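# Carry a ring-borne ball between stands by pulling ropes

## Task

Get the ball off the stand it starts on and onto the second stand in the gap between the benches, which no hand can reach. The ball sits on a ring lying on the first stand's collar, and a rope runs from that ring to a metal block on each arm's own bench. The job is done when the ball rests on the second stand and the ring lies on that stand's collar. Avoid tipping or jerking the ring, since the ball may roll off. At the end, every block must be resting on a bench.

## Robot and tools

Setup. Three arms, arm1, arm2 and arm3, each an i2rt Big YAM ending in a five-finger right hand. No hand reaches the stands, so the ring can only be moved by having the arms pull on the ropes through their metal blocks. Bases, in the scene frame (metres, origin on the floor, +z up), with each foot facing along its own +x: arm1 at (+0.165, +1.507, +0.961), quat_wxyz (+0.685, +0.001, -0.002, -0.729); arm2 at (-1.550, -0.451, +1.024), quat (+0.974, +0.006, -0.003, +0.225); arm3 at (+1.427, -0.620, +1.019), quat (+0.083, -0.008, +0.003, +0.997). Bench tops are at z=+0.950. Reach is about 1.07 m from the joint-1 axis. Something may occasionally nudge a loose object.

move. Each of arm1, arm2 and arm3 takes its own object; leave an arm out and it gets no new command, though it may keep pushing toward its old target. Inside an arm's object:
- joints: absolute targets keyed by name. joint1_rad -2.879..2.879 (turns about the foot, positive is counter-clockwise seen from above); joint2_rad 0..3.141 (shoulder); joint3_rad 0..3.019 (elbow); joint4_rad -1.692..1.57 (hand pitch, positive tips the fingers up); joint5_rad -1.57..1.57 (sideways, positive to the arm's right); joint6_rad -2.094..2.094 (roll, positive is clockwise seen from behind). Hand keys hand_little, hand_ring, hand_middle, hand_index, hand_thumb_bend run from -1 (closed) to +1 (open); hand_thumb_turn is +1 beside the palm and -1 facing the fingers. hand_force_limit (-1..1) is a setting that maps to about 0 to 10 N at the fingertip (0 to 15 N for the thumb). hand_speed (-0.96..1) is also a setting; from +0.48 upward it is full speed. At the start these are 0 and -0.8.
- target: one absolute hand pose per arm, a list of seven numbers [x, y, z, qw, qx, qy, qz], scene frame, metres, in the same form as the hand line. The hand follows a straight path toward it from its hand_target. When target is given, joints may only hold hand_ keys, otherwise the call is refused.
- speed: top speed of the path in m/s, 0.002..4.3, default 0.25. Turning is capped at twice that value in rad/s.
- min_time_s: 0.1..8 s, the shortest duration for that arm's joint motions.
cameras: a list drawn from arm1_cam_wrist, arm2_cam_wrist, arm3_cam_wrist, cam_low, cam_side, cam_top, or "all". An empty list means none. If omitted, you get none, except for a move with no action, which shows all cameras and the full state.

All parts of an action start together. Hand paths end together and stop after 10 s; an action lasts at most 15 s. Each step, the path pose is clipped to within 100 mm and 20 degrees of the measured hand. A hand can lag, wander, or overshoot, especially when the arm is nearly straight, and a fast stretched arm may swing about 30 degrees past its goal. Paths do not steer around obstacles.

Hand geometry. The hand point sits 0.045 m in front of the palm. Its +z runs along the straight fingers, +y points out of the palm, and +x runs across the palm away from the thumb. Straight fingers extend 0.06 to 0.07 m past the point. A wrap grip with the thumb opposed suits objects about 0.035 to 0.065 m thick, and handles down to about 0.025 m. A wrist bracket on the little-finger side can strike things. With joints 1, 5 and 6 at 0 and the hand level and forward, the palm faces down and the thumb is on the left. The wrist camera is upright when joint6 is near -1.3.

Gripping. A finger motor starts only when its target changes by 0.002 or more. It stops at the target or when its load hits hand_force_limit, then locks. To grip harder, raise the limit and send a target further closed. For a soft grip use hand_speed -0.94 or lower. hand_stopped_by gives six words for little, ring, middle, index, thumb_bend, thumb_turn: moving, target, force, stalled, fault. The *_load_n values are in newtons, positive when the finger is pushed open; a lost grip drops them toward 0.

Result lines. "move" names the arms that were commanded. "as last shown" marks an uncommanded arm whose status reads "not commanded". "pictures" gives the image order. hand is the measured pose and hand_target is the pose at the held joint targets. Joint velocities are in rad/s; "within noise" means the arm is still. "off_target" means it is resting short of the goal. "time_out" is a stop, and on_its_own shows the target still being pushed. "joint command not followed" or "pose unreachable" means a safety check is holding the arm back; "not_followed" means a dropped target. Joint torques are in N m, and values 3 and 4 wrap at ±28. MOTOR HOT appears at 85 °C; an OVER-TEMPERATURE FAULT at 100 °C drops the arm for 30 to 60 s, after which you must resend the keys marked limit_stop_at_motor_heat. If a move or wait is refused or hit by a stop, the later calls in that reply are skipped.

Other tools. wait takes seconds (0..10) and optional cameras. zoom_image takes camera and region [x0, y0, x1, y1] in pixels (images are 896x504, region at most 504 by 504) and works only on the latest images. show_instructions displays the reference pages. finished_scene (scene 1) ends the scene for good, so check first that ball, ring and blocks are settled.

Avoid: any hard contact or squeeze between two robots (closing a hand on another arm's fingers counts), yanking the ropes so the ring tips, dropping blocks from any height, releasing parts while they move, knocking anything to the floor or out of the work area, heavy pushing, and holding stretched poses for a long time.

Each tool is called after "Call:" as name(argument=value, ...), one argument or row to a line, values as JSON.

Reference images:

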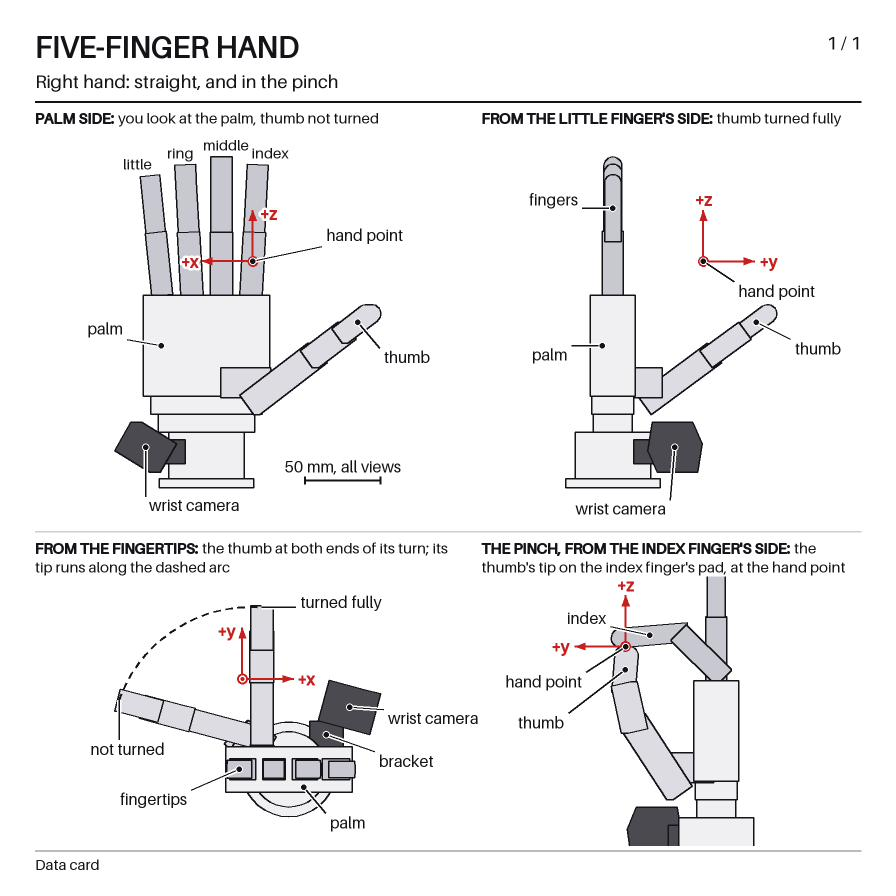

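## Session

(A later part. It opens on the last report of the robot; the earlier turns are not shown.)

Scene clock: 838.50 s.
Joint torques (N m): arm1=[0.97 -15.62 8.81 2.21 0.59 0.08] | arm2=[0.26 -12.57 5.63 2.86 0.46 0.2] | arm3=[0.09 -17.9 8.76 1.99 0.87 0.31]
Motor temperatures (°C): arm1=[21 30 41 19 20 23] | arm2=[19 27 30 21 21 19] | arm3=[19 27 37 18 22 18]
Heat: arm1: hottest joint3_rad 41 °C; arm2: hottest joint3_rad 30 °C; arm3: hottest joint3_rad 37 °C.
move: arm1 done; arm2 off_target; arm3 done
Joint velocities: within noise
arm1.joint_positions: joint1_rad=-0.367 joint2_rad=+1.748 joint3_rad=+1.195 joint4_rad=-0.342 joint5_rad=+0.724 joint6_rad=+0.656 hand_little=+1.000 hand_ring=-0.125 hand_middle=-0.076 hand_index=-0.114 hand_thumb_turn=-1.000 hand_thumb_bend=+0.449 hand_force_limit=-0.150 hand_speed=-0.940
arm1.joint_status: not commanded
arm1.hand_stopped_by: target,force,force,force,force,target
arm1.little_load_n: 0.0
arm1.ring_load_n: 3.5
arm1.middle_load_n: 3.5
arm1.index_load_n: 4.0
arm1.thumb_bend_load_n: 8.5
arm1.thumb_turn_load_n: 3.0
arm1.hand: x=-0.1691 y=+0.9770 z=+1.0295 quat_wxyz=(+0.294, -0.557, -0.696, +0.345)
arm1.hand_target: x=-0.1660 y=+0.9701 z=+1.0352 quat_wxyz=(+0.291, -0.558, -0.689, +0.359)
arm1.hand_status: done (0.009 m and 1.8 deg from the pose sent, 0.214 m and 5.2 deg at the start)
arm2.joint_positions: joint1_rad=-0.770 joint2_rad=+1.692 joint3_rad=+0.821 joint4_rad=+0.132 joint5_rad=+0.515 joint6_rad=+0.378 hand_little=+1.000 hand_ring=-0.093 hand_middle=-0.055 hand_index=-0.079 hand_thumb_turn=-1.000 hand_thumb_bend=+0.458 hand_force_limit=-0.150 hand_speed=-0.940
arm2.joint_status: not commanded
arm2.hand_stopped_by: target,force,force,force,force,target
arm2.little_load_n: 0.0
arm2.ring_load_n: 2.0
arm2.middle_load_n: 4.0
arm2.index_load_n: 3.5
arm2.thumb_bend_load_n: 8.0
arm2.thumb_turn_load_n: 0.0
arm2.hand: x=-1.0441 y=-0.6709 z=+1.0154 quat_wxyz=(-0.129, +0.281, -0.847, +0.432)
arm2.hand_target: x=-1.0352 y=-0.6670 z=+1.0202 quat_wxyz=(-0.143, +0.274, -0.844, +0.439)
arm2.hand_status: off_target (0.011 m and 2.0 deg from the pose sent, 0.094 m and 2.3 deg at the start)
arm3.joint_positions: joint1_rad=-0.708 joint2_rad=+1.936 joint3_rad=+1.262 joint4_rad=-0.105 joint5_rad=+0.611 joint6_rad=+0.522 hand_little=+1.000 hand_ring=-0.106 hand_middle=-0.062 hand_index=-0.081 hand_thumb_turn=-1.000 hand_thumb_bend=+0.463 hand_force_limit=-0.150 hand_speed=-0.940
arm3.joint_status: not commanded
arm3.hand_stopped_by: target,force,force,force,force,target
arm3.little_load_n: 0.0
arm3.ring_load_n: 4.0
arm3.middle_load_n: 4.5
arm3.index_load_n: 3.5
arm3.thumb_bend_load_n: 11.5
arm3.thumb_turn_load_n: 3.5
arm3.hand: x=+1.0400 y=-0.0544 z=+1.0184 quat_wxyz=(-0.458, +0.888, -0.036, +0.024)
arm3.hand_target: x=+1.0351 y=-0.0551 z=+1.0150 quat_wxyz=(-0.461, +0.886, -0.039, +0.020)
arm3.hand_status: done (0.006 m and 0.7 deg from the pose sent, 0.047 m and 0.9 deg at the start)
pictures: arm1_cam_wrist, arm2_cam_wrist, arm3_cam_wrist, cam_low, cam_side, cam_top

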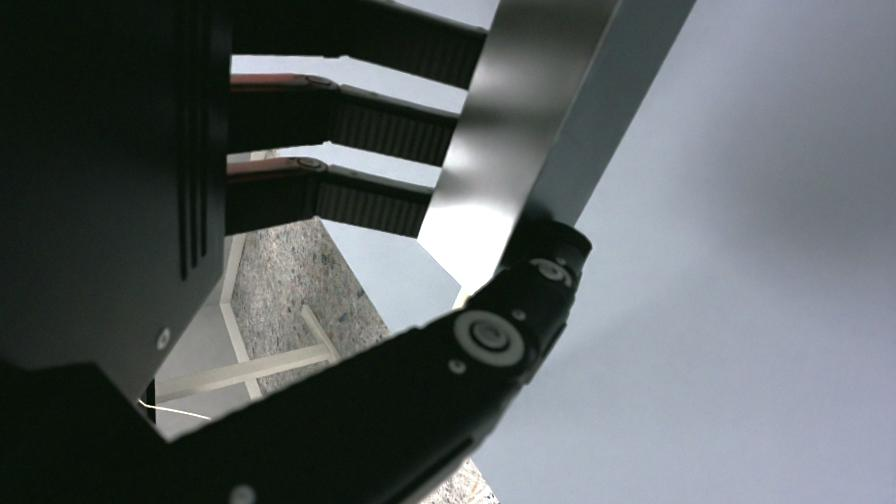

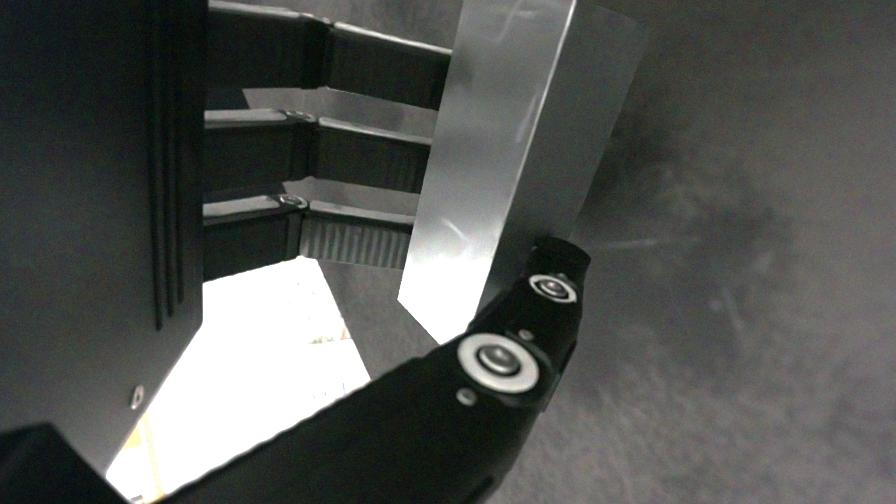

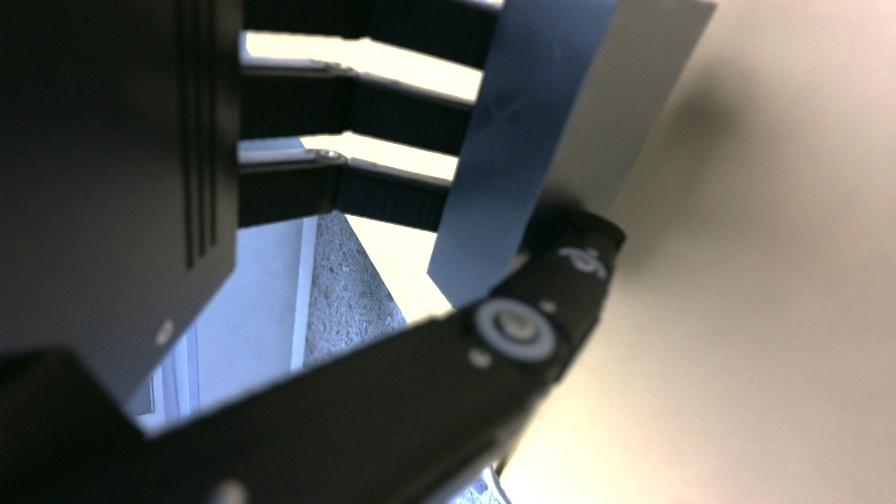

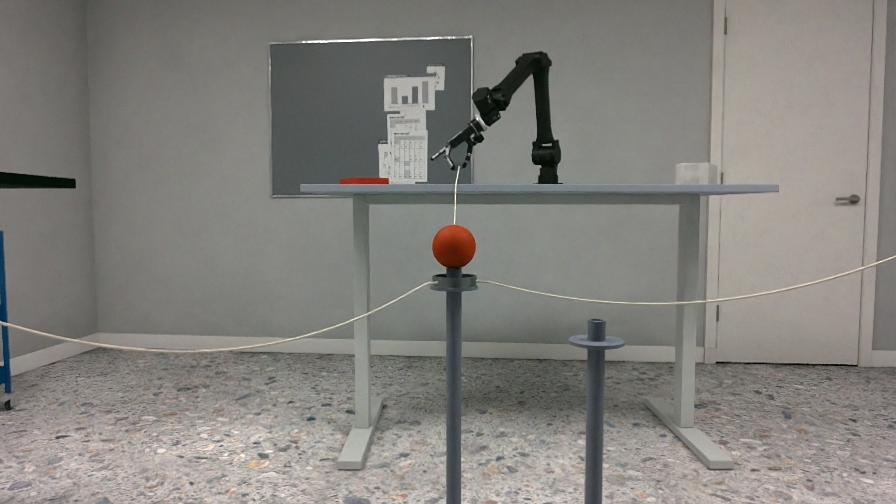

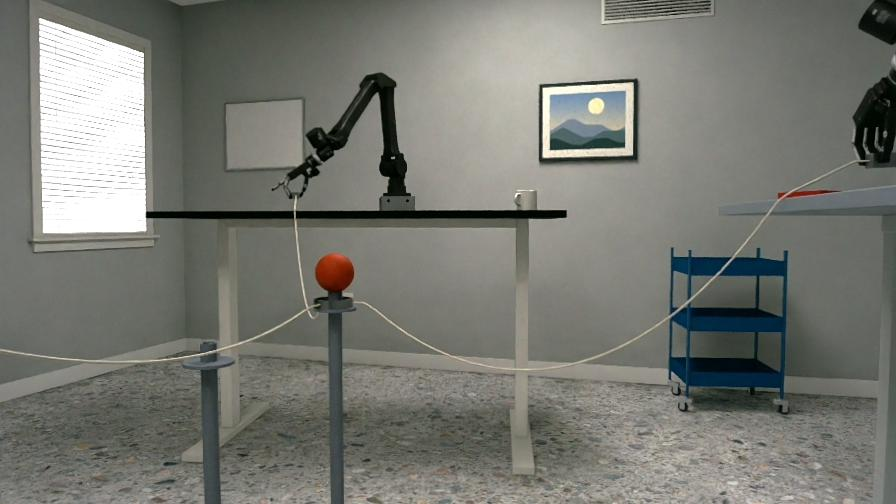

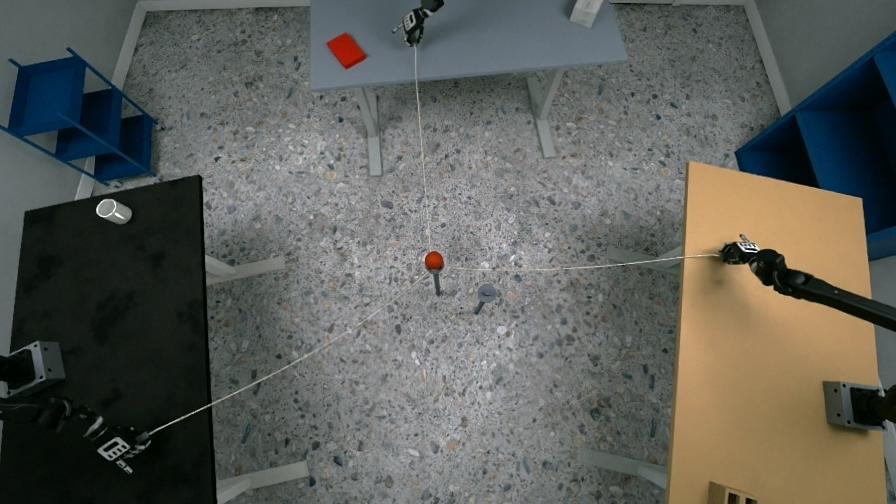

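Call:
move(
  arm1={"target": [-0.166, 0.97, 0.972, -0.2906, 0.5582, 0.6893, -0.3588], "speed": 0.03},
  arm2={"target": [-1.035, -0.667, 0.966, 0.1427, -0.2741, 0.8436, -0.4391], "speed": 0.03},
  arm3={"target": [1.035, -0.055, 0.97, 0.4613, -0.8862, 0.0387, -0.0201], "speed": 0.03},
  cameras=["arm1_cam_wrist", "arm2_cam_wrist", "arm3_cam_wrist", "cam_side"],
)

Scene clock: 846.47 s.
Joint torques (N m): arm1=[0.85 -14.51 8.06 2.26 0.57 0.05] | arm2=[0.09 -12.16 4.66 2.96 0.42 0.2] | arm3=[0.03 -17.44 7.98 1.83 0.8 0.27]
Motor temperatures (°C): arm1=[21 30 40 19 20 23] | arm2=[19 27 29 21 21 19] | arm3=[19 27 36 18 22 18]
Heat: arm1: hottest joint3_rad 40 °C; arm2: hottest joint3_rad 29 °C; arm3: hottest joint3_rad 36 °C.
move: arm1 done; arm2 done; arm3 off_target
Joint velocities: within noise
arm1.joint_positions: joint1_rad=-0.367 joint2_rad=+1.826 joint3_rad=+1.138 joint4_rad=-0.185 joint5_rad=+0.724 joint6_rad=+0.656 hand_little=+1.000 hand_ring=-0.125 hand_middle=-0.076 hand_index=-0.114 hand_thumb_turn=-1.000 hand_thumb_bend=+0.449 hand_force_limit=-0.150 hand_speed=-0.940
arm1.joint_status: not commanded
arm1.hand_stopped_by: target,force,force,force,force,target
arm1.little_load_n: 0.0
arm1.ring_load_n: 3.5
arm1.middle_load_n: 3.5
arm1.index_load_n: 4.0
arm1.thumb_bend_load_n: 8.5
arm1.thumb_turn_load_n: 3.0
arm1.hand: x=-0.1699 y=+0.9746 z=+0.9793 quat_wxyz=(+0.292, -0.559, -0.691, +0.354)
arm1.hand_target: x=-0.1660 y=+0.9701 z=+0.9723 quat_wxyz=(+0.291, -0.558, -0.689, +0.359)
arm1.hand_status: done (0.009 m and 0.6 deg from the pose sent, 0.058 m and 1.8 deg at the start)
arm2.joint_positions: joint1_rad=-0.770 joint2_rad=+1.822 joint3_rad=+0.803 joint4_rad=+0.294 joint5_rad=+0.516 joint6_rad=+0.379 hand_little=+1.000 hand_ring=-0.092 hand_middle=-0.055 hand_index=-0.079 hand_thumb_turn=-1.000 hand_thumb_bend=+0.458 hand_force_limit=-0.150 hand_speed=-0.940
arm2.joint_status: not commanded
arm2.hand_stopped_by: target,force,force,force,force,target
arm2.little_load_n: 0.0
arm2.ring_load_n: 3.0
arm2.middle_load_n: 4.0
arm2.index_load_n: 3.5
arm2.thumb_bend_load_n: 8.0
arm2.thumb_turn_load_n: 0.0
arm2.hand: x=-1.0406 y=-0.6714 z=+0.9664 quat_wxyz=(-0.133, +0.278, -0.846, +0.435)
arm2.hand_target: x=-1.0351 y=-0.6671 z=+0.9662 quat_wxyz=(-0.143, +0.274, -0.844, +0.439)
arm2.hand_status: done (0.007 m and 1.3 deg from the pose sent, 0.050 m and 2.0 deg at the start)
arm3.joint_positions: joint1_rad=-0.708 joint2_rad=+2.003 joint3_rad=+1.249 joint4_rad=-0.003 joint5_rad=+0.613 joint6_rad=+0.525 hand_little=+1.000 hand_ring=-0.106 hand_middle=-0.062 hand_index=-0.081 hand_thumb_turn=-1.000 hand_thumb_bend=+0.463 hand_force_limit=-0.150 hand_speed=-0.940
arm3.joint_status: not commanded
arm3.hand_stopped_by: target,force,force,force,force,target
arm3.little_load_n: 0.0
arm3.ring_load_n: 4.5
arm3.middle_load_n: 4.5
arm3.index_load_n: 3.0
arm3.thumb_bend_load_n: 11.0
arm3.thumb_turn_load_n: 3.0
arm3.hand: x=+1.0366 y=-0.0500 z=+0.9848 quat_wxyz=(-0.465, +0.884, -0.041, +0.017)
arm3.hand_target: x=+1.0351 y=-0.0552 z=+0.9704 quat_wxyz=(-0.461, +0.886, -0.039, +0.020)
arm3.hand_status: off_target (0.016 m and 0.6 deg from the pose sent, 0.049 m and 0.7 deg at the start)

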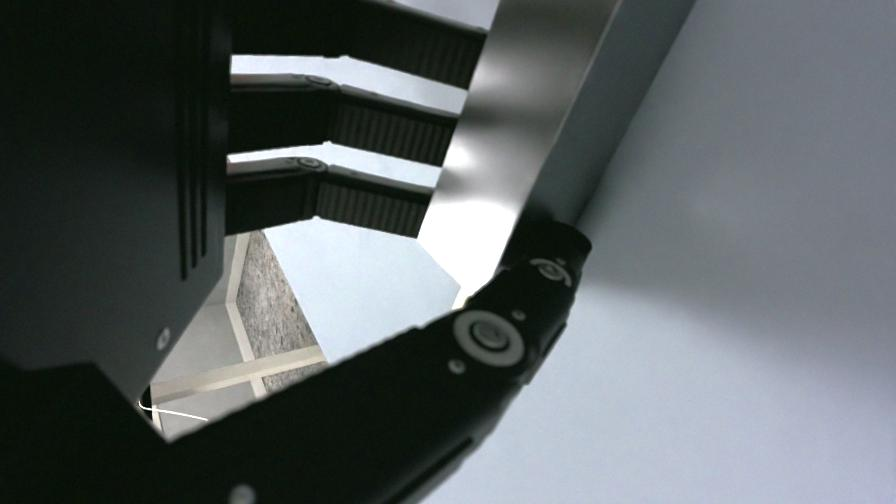

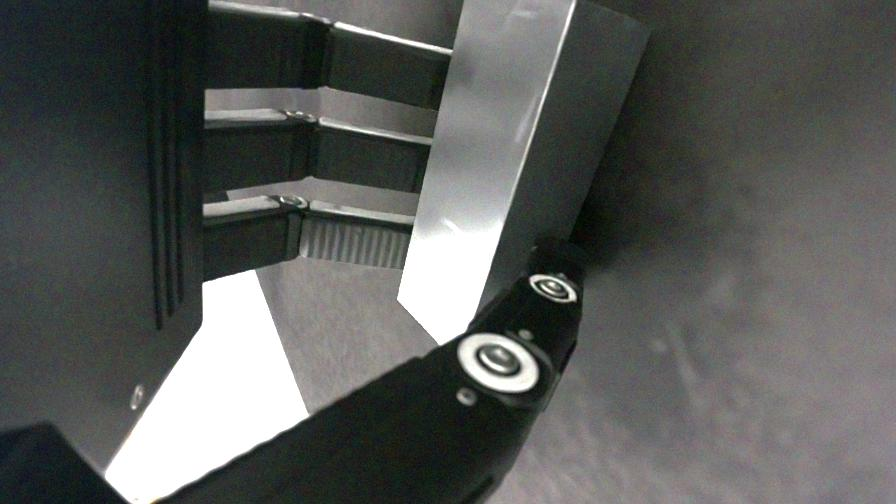

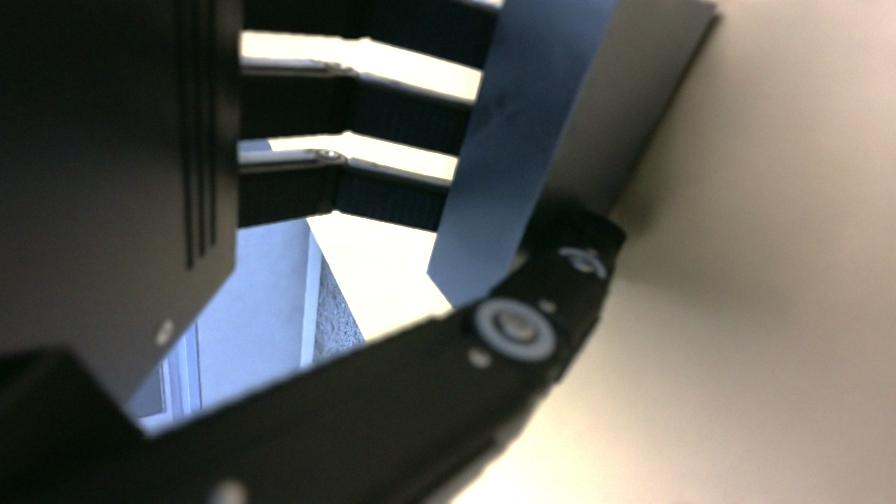

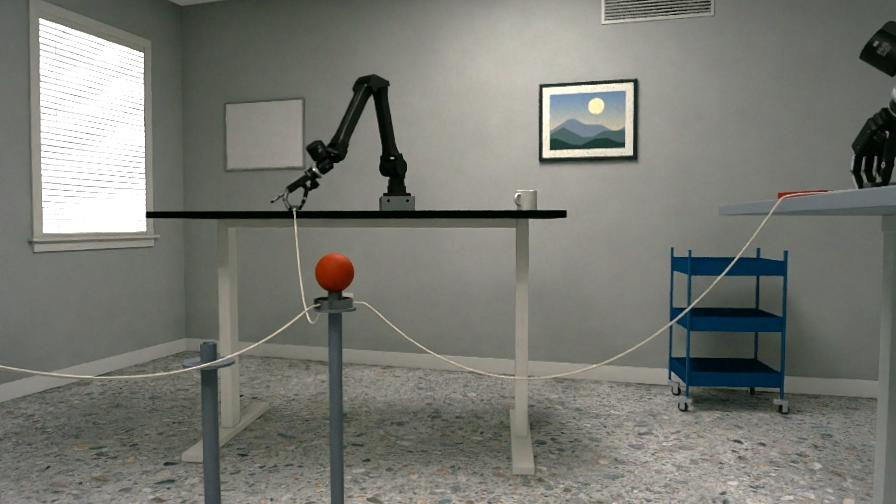

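Call:
move(
  arm1={"target": [-0.166, 0.968, 0.962, -0.2906, 0.5582, 0.6893, -0.3588], "speed": 0.03},
  arm2={"target": [-1.034, -0.666, 0.955, 0.1427, -0.2741, 0.8436, -0.4391], "speed": 0.03},
  arm3={"target": [1.035, -0.058, 0.955, 0.4613, -0.8862, 0.0387, -0.0201], "speed": 0.03},
  cameras=["arm1_cam_wrist", "arm2_cam_wrist", "arm3_cam_wrist"],
)

Call:
zoom_image(
  camera="arm3_cam_wrist",
  region=[420, 0, 720, 320],
)

Call:
zoom_image(
  camera="arm2_cam_wrist",
  region=[380, 0, 680, 320],
)

Call:
zoom_image(
  camera="arm1_cam_wrist",
  region=[400, 0, 700, 320],
)

Scene clock: 856.93 s.
Joint torques (N m): arm1=[1.03 -13.74 7.91 2.13 0.5 0.05] | arm2=[0.15 -11.11 4.51 2.48 0.37 0.12] | arm3=[0.15 -16.21 7.16 1.72 0.62 0.21]
Motor temperatures (°C): arm1=[21 29 39 19 21 23] | arm2=[19 26 28 21 21 19] | arm3=[19 27 35 18 21 18]
Heat: arm1: hottest joint3_rad 39 °C; arm2: hottest joint3_rad 28 °C; arm3: hottest joint3_rad 35 °C.
move: arm1 off_target; arm2 off_target; arm3 off_target
Joint velocities: within noise
arm1.joint_positions: joint1_rad=-0.367 joint2_rad=+1.833 joint3_rad=+1.138 joint4_rad=-0.160 joint5_rad=+0.727 joint6_rad=+0.658 hand_little=+1.000 hand_ring=-0.125 hand_middle=-0.076 hand_index=-0.114 hand_thumb_turn=-1.000 hand_thumb_bend=+0.449 hand_force_limit=-0.150 hand_speed=-0.940
arm1.joint_status: not commanded
arm1.hand_stopped_by: target,force,force,force,force,target
arm1.little_load_n: 0.0
arm1.ring_load_n: 3.5
arm1.middle_load_n: 3.5
arm1.index_load_n: 3.5
arm1.thumb_bend_load_n: 8.5
arm1.thumb_turn_load_n: 3.0
arm1.hand: x=-0.1723 y=+0.9706 z=+0.9789 quat_wxyz=(+0.291, -0.560, -0.685, +0.362)
arm1.hand_target: x=-0.1659 y=+0.9685 z=+0.9624 quat_wxyz=(+0.291, -0.558, -0.689, +0.359)
arm1.hand_status: off_target (0.018 m and 0.7 deg from the pose sent, 0.019 m and 0.6 deg at the start)
arm2.joint_positions: joint1_rad=-0.769 joint2_rad=+1.838 joint3_rad=+0.803 joint4_rad=+0.334 joint5_rad=+0.519 joint6_rad=+0.386 hand_little=+1.000 hand_ring=-0.092 hand_middle=-0.055 hand_index=-0.079 hand_thumb_turn=-1.000 hand_thumb_bend=+0.458 hand_force_limit=-0.150 hand_speed=-0.940
arm2.joint_status: not commanded
arm2.hand_stopped_by: target,force,force,force,force,target
arm2.little_load_n: 0.0
arm2.ring_load_n: 3.5
arm2.middle_load_n: 4.0
arm2.index_load_n: 3.0
arm2.thumb_bend_load_n: 7.0
arm2.thumb_turn_load_n: 0.0
arm2.hand: x=-1.0353 y=-0.6733 z=+0.9653 quat_wxyz=(-0.142, +0.270, -0.843, +0.442)
arm2.hand_target: x=-1.0343 y=-0.6661 z=+0.9552 quat_wxyz=(-0.143, +0.274, -0.844, +0.439)
arm2.hand_status: off_target (0.013 m and 0.6 deg from the pose sent, 0.014 m and 1.3 deg at the start)
arm3.joint_positions: joint1_rad=-0.706 joint2_rad=+2.012 joint3_rad=+1.245 joint4_rad=+0.036 joint5_rad=+0.619 joint6_rad=+0.533 hand_little=+1.000 hand_ring=-0.105 hand_middle=-0.062 hand_index=-0.081 hand_thumb_turn=-1.000 hand_thumb_bend=+0.463 hand_force_limit=-0.150 hand_speed=-0.940
arm3.joint_status: not commanded
arm3.hand_stopped_by: target,force,force,force,force,target
arm3.little_load_n: 0.0
arm3.ring_load_n: 5.5
arm3.middle_load_n: 4.5
arm3.index_load_n: 3.0
arm3.thumb_bend_load_n: 10.5
arm3.thumb_turn_load_n: 2.5
arm3.hand: x=+1.0330 y=-0.0465 z=+0.9836 quat_wxyz=(-0.474, +0.879, -0.048, +0.010)
arm3.hand_target: x=+1.0358 y=-0.0585 z=+0.9559 quat_wxyz=(-0.461, +0.886, -0.039, +0.020)
arm3.hand_status: off_target (0.031 m and 2.3 deg from the pose sent, 0.031 m and 0.6 deg at the start)

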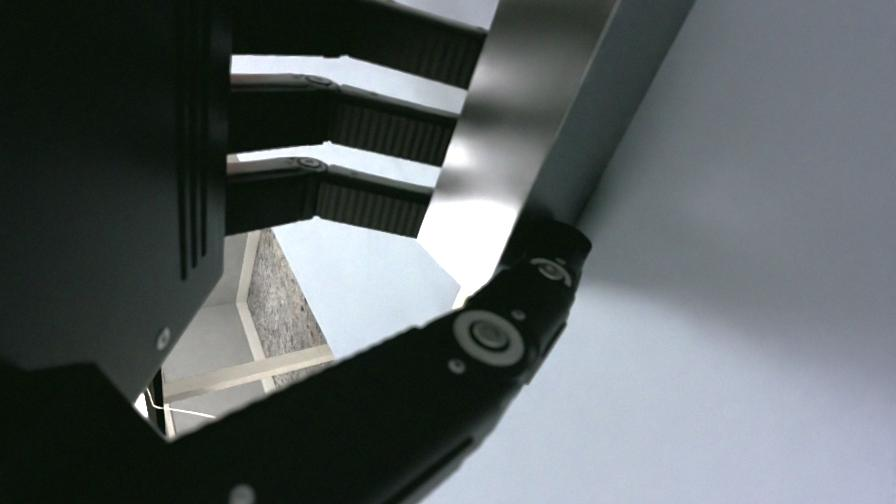

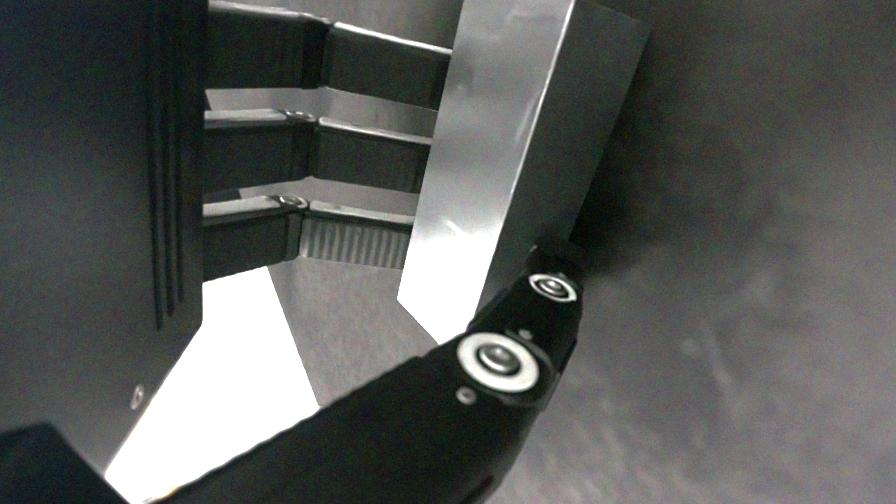

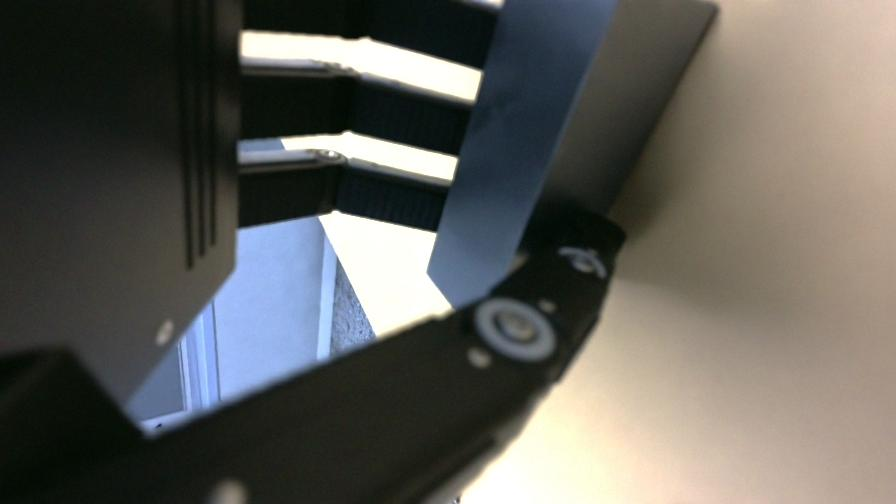

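Scaled by 1.575.

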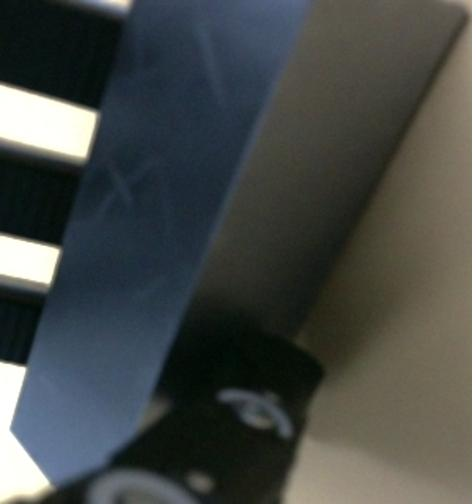

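Scaled by 1.575.

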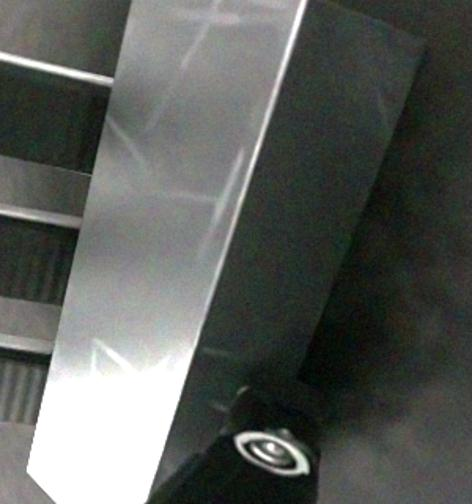

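Scaled by 1.575.

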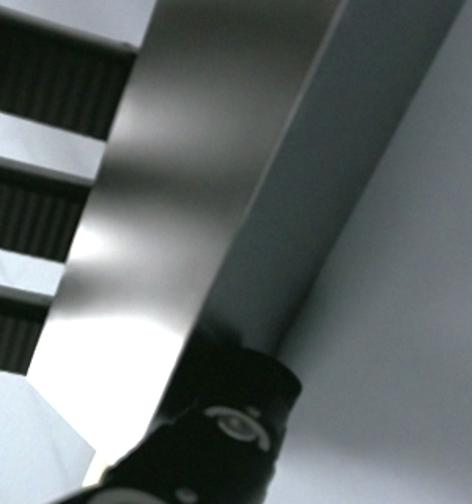

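Call:
move(
  arm1={"target": [-0.168, 0.969, 0.971, -0.2906, 0.5582, 0.6893, -0.3588], "speed": 0.03},
  arm2={"target": [-1.035, -0.669, 0.962, 0.1427, -0.2741, 0.8436, -0.4391], "speed": 0.03},
  arm3={"target": [1.034, -0.055, 0.974, 0.4638, -0.8849, 0.0387, -0.0155], "speed": 0.03},
)

Call:
move(
  arm1={"joints": {"hand_speed": -0.85, "hand_ring": 0.05, "hand_middle": 0.1, "hand_index": 0.06, "hand_thumb_bend": 0.58}},
  arm2={"joints": {"hand_speed": -0.85, "hand_ring": 0.08, "hand_middle": 0.12, "hand_index": 0.1, "hand_thumb_bend": 0.58}},
  arm3={"joints": {"hand_speed": -0.85, "hand_ring": 0.07, "hand_middle": 0.11, "hand_index": 0.09, "hand_thumb_bend": 0.59}},
  cameras=["arm1_cam_wrist", "arm2_cam_wrist", "arm3_cam_wrist", "cam_low"],
)

Scene clock: 872.93 s.
Joint torques (N m): arm1=[0.62 -14.68 8.4 1.37 0.4 0.01] | arm2=[-0.21 -12.86 4.64 1.77 0.18 0.07] | arm3=[0.21 -18.9 7.82 0.64 0.33 0.14]
Motor temperatures (°C): arm1=[21 27 38 19 21 23] | arm2=[19 26 27 21 20 19] | arm3=[19 28 34 18 21 18]
Heat: arm1: hottest joint3_rad 38 °C; arm2: hottest joint3_rad 27 °C; arm3: hottest joint3_rad 34 °C.
move: arm1 done; arm2 done; arm3 off_target
Joint velocities: within noise
arm1.joint_positions: joint1_rad=-0.367 joint2_rad=+1.833 joint3_rad=+1.138 joint4_rad=-0.160 joint5_rad=+0.727 joint6_rad=+0.658 hand_little=+1.000 hand_ring=-0.125 hand_middle=-0.076 hand_index=-0.114 hand_thumb_turn=-1.000 hand_thumb_bend=+0.449 hand_force_limit=-0.150 hand_speed=-0.940
arm1.joint_status: not commanded
arm1.hand_stopped_by: target,force,force,force,force,target
arm1.little_load_n: 0.0
arm1.ring_load_n: 4.0
arm1.middle_load_n: 4.0
arm1.index_load_n: 3.5
arm1.thumb_bend_load_n: 8.5
arm1.thumb_turn_load_n: 2.5
arm1.hand: x=-0.1723 y=+0.9706 z=+0.9789 quat_wxyz=(+0.291, -0.560, -0.685, +0.362)
arm1.hand_target: x=-0.1680 y=+0.9691 z=+0.9712 quat_wxyz=(+0.291, -0.558, -0.689, +0.359)
arm1.hand_status: done (0.009 m and 0.7 deg from the pose sent, 0.009 m and 0.6 deg at the start)
arm2.joint_positions: joint1_rad=-0.769 joint2_rad=+1.838 joint3_rad=+0.803 joint4_rad=+0.334 joint5_rad=+0.519 joint6_rad=+0.386 hand_little=+1.000 hand_ring=-0.092 hand_middle=-0.055 hand_index=-0.079 hand_thumb_turn=-1.000 hand_thumb_bend=+0.458 hand_force_limit=-0.150 hand_speed=-0.940
arm2.joint_status: not commanded
arm2.hand_stopped_by: target,force,force,force,force,target
arm2.little_load_n: 0.0
arm2.ring_load_n: 3.5
arm2.middle_load_n: 4.5
arm2.index_load_n: 3.0
arm2.thumb_bend_load_n: 7.5
arm2.thumb_turn_load_n: 0.0
arm2.hand: x=-1.0352 y=-0.6732 z=+0.9653 quat_wxyz=(-0.143, +0.270, -0.843, +0.442)
arm2.hand_target: x=-1.0350 y=-0.6691 z=+0.9621 quat_wxyz=(-0.143, +0.274, -0.844, +0.439)
arm2.hand_status: done (0.005 m and 0.6 deg from the pose sent, 0.005 m and 0.6 deg at the start)
arm3.joint_positions: joint1_rad=-0.706 joint2_rad=+2.012 joint3_rad=+1.245 joint4_rad=+0.034 joint5_rad=+0.618 joint6_rad=+0.533 hand_little=+1.000 hand_ring=-0.105 hand_middle=-0.062 hand_index=-0.081 hand_thumb_turn=-1.000 hand_thumb_bend=+0.463 hand_force_limit=-0.150 hand_speed=-0.940
arm3.joint_status: not commanded
arm3.hand_stopped_by: target,force,force,force,force,target
arm3.little_load_n: 0.0
arm3.ring_load_n: 5.0
arm3.middle_load_n: 4.5
arm3.index_load_n: 3.5
arm3.thumb_bend_load_n: 10.5
arm3.thumb_turn_load_n: 3.0
arm3.hand: x=+1.0331 y=-0.0468 z=+0.9834 quat_wxyz=(-0.474, +0.879, -0.048, +0.010)
arm3.hand_target: x=+1.0342 y=-0.0549 z=+0.9741 quat_wxyz=(-0.464, +0.885, -0.039, +0.016)
arm3.hand_status: off_target (0.012 m and 1.8 deg from the pose sent, 0.013 m and 1.9 deg at the start)
pictures: none

Scene clock: 874.03 s.
Joint torques (N m): arm1=[0.62 -14.68 8.4 1.37 0.4 0.01] | arm2=[-0.15 -12.69 4.66 1.8 0.2 0.07] | arm3=[0.03 -18.61 7.73 0.77 0.4 0.14]
Motor temperatures (°C): arm1=[21 27 38 19 21 23] | arm2=[19 26 27 21 20 19] | arm3=[19 28 34 18 21 18]
Heat: arm1: hottest joint3_rad 38 °C; arm2: hottest joint3_rad 27 °C; arm3: hottest joint3_rad 34 °C.
move: arm1 done; arm2 done; arm3 done
Joint velocities: within noise
arm1.joint_positions: joint1_rad=-0.367 joint2_rad=+1.833 joint3_rad=+1.138 joint4_rad=-0.160 joint5_rad=+0.727 joint6_rad=+0.658 hand_little=+1.000 hand_ring=+0.050 hand_middle=+0.100 hand_index=+0.060 hand_thumb_turn=-1.000 hand_thumb_bend=+0.580 hand_force_limit=-0.150 hand_speed=-0.850
arm1.joint_status: all done
arm1.hand_stopped_by: target,target,target,target,target,target
arm1.little_load_n: 0.0
arm1.ring_load_n: 0.0
arm1.middle_load_n: -0.5
arm1.index_load_n: 0.0
arm1.thumb_bend_load_n: 0.0
arm1.thumb_turn_load_n: 0.0
arm1.hand: x=-0.1723 y=+0.9706 z=+0.9789 quat_wxyz=(+0.291, -0.560, -0.685, +0.362)
arm1.hand_target: x=-0.1680 y=+0.9691 z=+0.9712 quat_wxyz=(+0.291, -0.558, -0.689, +0.359)
arm1.hand_status: not commanded
arm2.joint_positions: joint1_rad=-0.769 joint2_rad=+1.837 joint3_rad=+0.803 joint4_rad=+0.334 joint5_rad=+0.518 joint6_rad=+0.386 hand_little=+1.000 hand_ring=+0.080 hand_middle=+0.119 hand_index=+0.100 hand_thumb_turn=-1.000 hand_thumb_bend=+0.580 hand_force_limit=-0.150 hand_speed=-0.850
arm2.joint_status: all done
arm2.hand_stopped_by: target,target,target,target,target,target
arm2.little_load_n: 0.0
arm2.ring_load_n: 0.0
arm2.middle_load_n: -3.0
arm2.index_load_n: 0.0
arm2.thumb_bend_load_n: 0.0
arm2.thumb_turn_load_n: 0.0
arm2.hand: x=-1.0350 y=-0.6730 z=+0.9655 quat_wxyz=(-0.143, +0.270, -0.843, +0.442)
arm2.hand_target: x=-1.0350 y=-0.6691 z=+0.9620 quat_wxyz=(-0.143, +0.274, -0.844, +0.439)
arm2.hand_status: not commanded
arm3.joint_positions: joint1_rad=-0.704 joint2_rad=+2.011 joint3_rad=+1.245 joint4_rad=+0.030 joint5_rad=+0.616 joint6_rad=+0.533 hand_little=+1.000 hand_ring=+0.070 hand_middle=+0.109 hand_index=+0.090 hand_thumb_turn=-1.000 hand_thumb_bend=+0.590 hand_force_limit=-0.150 hand_speed=-0.850
arm3.joint_status: all done
arm3.hand_stopped_by: target,target,target,target,target,target
arm3.little_load_n: 0.0
arm3.ring_load_n: 0.0
arm3.middle_load_n: -1.5
arm3.index_load_n: 0.0
arm3.thumb_bend_load_n: 0.0
arm3.thumb_turn_load_n: 0.0
arm3.hand: x=+1.0318 y=-0.0482 z=+0.9839 quat_wxyz=(-0.473, +0.880, -0.046, +0.009)
arm3.hand_target: x=+1.0342 y=-0.0550 z=+0.9741 quat_wxyz=(-0.464, +0.885, -0.039, +0.016)
arm3.hand_status: not commanded

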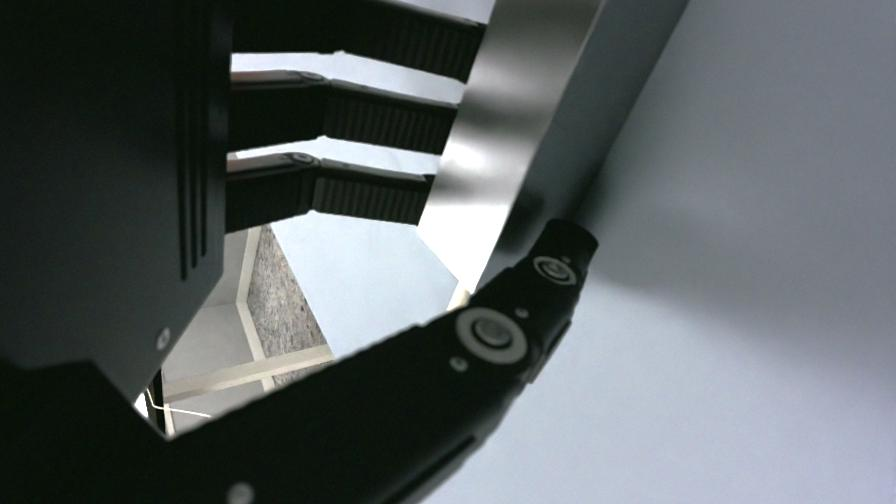

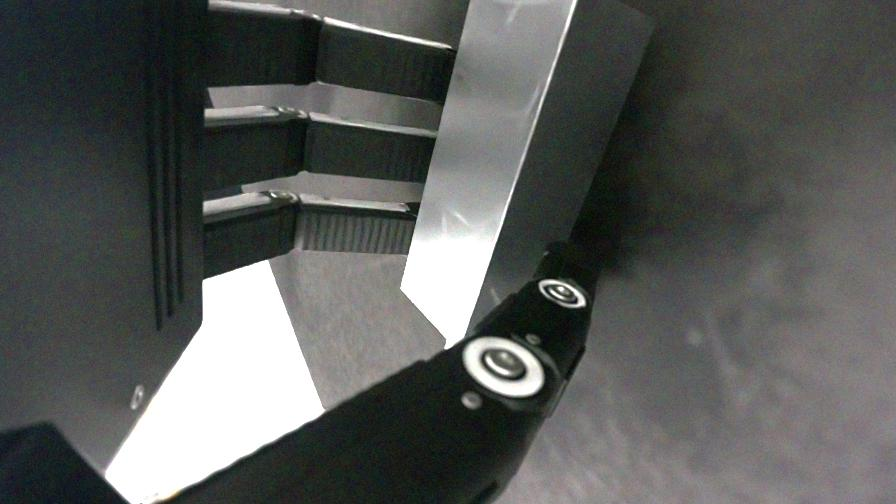

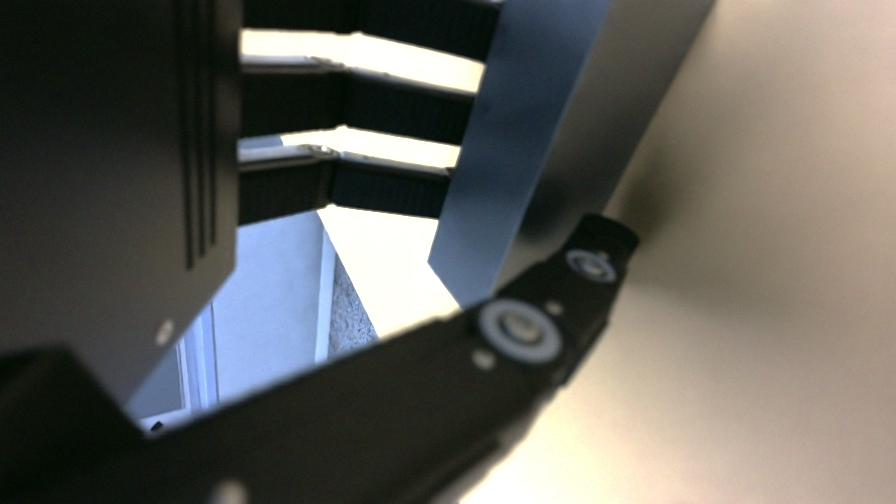

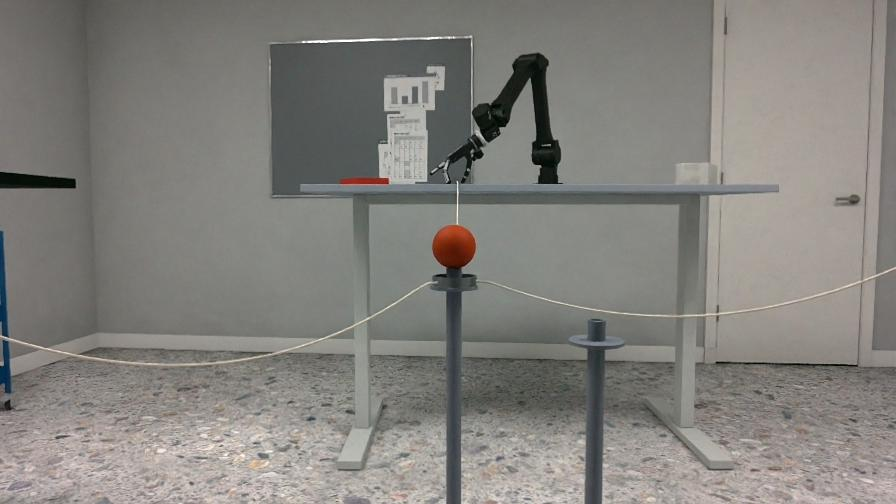

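Call:
move(
  arm1={"target": [-0.170, 0.970, 0.985, -0.2906, 0.5582, 0.6893, -0.3588], "speed": 0.02, "joints": {"hand_ring": 0.35, "hand_middle": 0.4, "hand_index": 0.35, "hand_thumb_bend": 0.75}},
  arm2={"target": [-1.035, -0.671, 0.975, 0.1427, -0.2741, 0.8436, -0.4391], "speed": 0.02, "joints": {"hand_ring": 0.35, "hand_middle": 0.4, "hand_index": 0.35, "hand_thumb_bend": 0.75}},
  arm3={"target": [1.033, -0.052, 0.989, 0.4638, -0.8849, 0.0387, -0.0155], "speed": 0.02, "joints": {"hand_ring": 0.35, "hand_middle": 0.4, "hand_index": 0.35, "hand_thumb_bend": 0.75}},
  cameras=["arm1_cam_wrist", "arm2_cam_wrist", "arm3_cam_wrist"],
)

Scene clock: 882.13 s.
Joint torques (N m): arm1=[0.26 -16.26 9.18 0.65 0.31 -0.03] | arm2=[-0.03 -14.74 4.93 1.06 0.27 0.05] | arm3=[-0.73 -20.07 9.09 0.77 0.43 0.15]
Motor temperatures (°C): arm1=[21 27 38 19 20 23] | arm2=[19 26 27 20 20 19] | arm3=[19 27 34 18 21 18]
Heat: arm1: hottest joint3_rad 38 °C; arm2: hottest joint3_rad 27 °C; arm3: hottest joint3_rad 34 °C.
move: arm1 done; arm2 done; arm3 done
Joint velocities: within noise
arm1.joint_positions: joint1_rad=-0.367 joint2_rad=+1.833 joint3_rad=+1.138 joint4_rad=-0.172 joint5_rad=+0.727 joint6_rad=+0.658 hand_little=+1.000 hand_ring=+0.350 hand_middle=+0.400 hand_index=+0.350 hand_thumb_turn=-1.000 hand_thumb_bend=+0.750 hand_force_limit=-0.150 hand_speed=-0.850
arm1.joint_status: all done
arm1.hand_stopped_by: target,target,target,target,target,target
arm1.little_load_n: 0.0
arm1.ring_load_n: 0.0
arm1.middle_load_n: 0.0
arm1.index_load_n: 0.0
arm1.thumb_bend_load_n: 0.0
arm1.thumb_turn_load_n: 0.0
arm1.hand: x=-0.1712 y=+0.9730 z=+0.9775 quat_wxyz=(+0.292, -0.560, -0.688, +0.357)
arm1.hand_target: x=-0.1701 y=+0.9700 z=+0.9850 quat_wxyz=(+0.291, -0.558, -0.689, +0.359)
arm1.hand_status: done (0.008 m and 0.4 deg from the pose sent, 0.007 m and 0.6 deg at the start)
arm2.joint_positions: joint1_rad=-0.768 joint2_rad=+1.830 joint3_rad=+0.803 joint4_rad=+0.313 joint5_rad=+0.513 joint6_rad=+0.386 hand_little=+1.000 hand_ring=+0.350 hand_middle=+0.400 hand_index=+0.350 hand_thumb_turn=-1.000 hand_thumb_bend=+0.750 hand_force_limit=-0.150 hand_speed=-0.850
arm2.joint_status: all done
arm2.hand_stopped_by: target,target,target,target,target,target
arm2.little_load_n: 0.0
arm2.ring_load_n: 0.0
arm2.middle_load_n: 0.0
arm2.index_load_n: 0.0
arm2.thumb_bend_load_n: 0.0
arm2.thumb_turn_load_n: 0.0
arm2.hand: x=-1.0373 y=-0.6710 z=+0.9655 quat_wxyz=(-0.140, +0.274, -0.845, +0.437)
arm2.hand_target: x=-1.0349 y=-0.6710 z=+0.9750 quat_wxyz=(-0.143, +0.274, -0.844, +0.439)
arm2.hand_status: done (0.010 m and 0.5 deg from the pose sent, 0.010 m and 0.6 deg at the start)
arm3.joint_positions: joint1_rad=-0.703 joint2_rad=+2.003 joint3_rad=+1.245 joint4_rad=-0.005 joint5_rad=+0.614 joint6_rad=+0.533 hand_little=+1.000 hand_ring=+0.350 hand_middle=+0.400 hand_index=+0.350 hand_thumb_turn=-1.000 hand_thumb_bend=+0.750 hand_force_limit=-0.150 hand_speed=-0.850
arm3.joint_status: all done
arm3.hand_stopped_by: target,target,target,target,target,target
arm3.little_load_n: 0.0
arm3.ring_load_n: 0.0
arm3.middle_load_n: 0.0
arm3.index_load_n: 0.0
arm3.thumb_bend_load_n: 0.0
arm3.thumb_turn_load_n: 0.0
arm3.hand: x=+1.0353 y=-0.0533 z=+0.9829 quat_wxyz=(-0.463, +0.885, -0.041, +0.017)
arm3.hand_target: x=+1.0331 y=-0.0520 z=+0.9889 quat_wxyz=(-0.464, +0.885, -0.039, +0.016)
arm3.hand_status: done (0.007 m and 0.4 deg from the pose sent, 0.006 m and 1.7 deg at the start)

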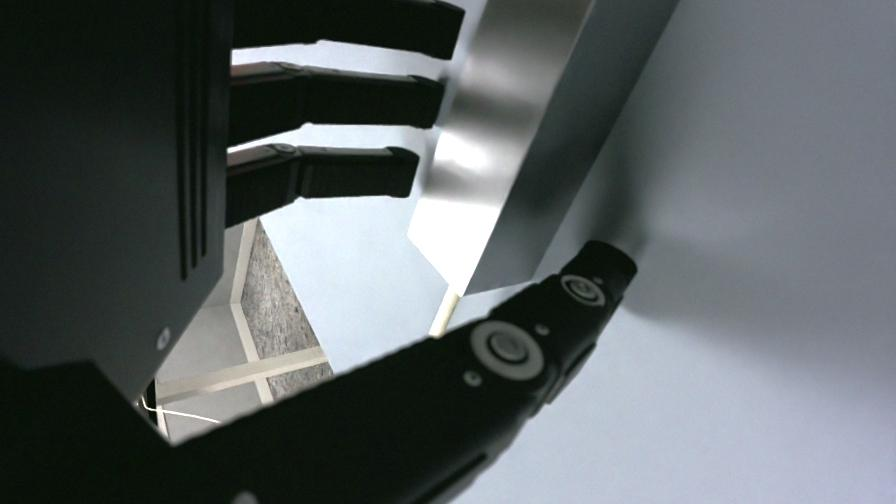

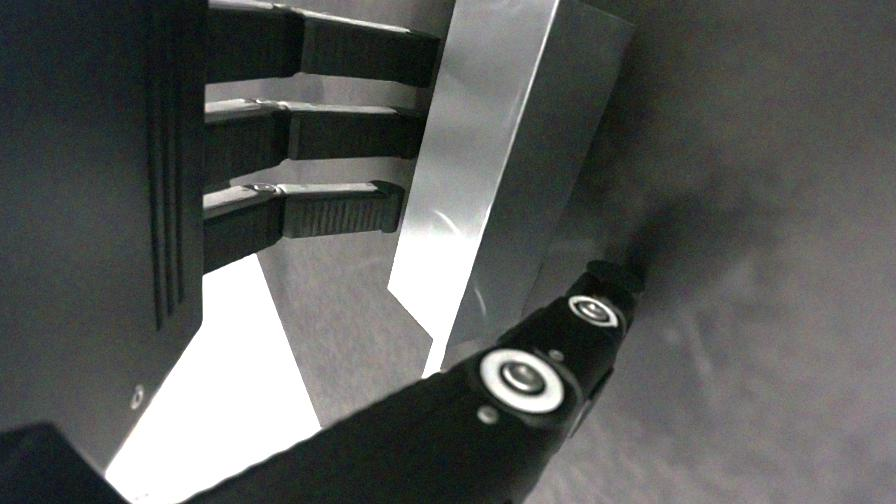

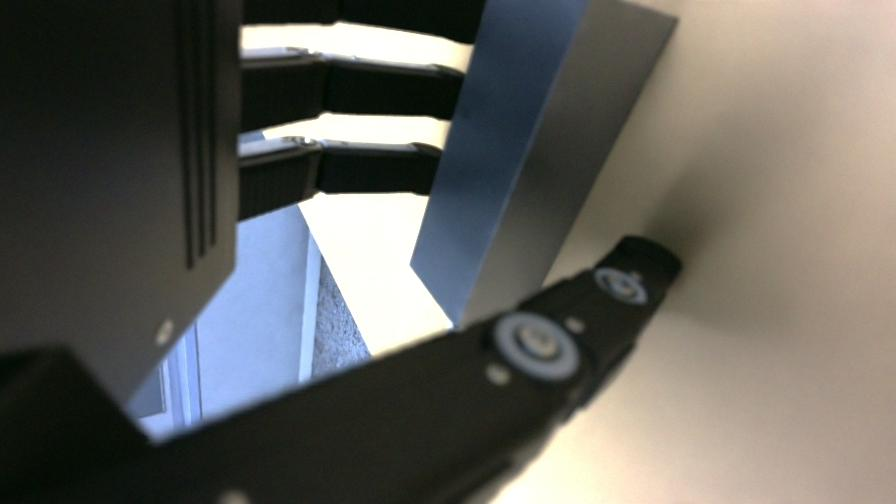

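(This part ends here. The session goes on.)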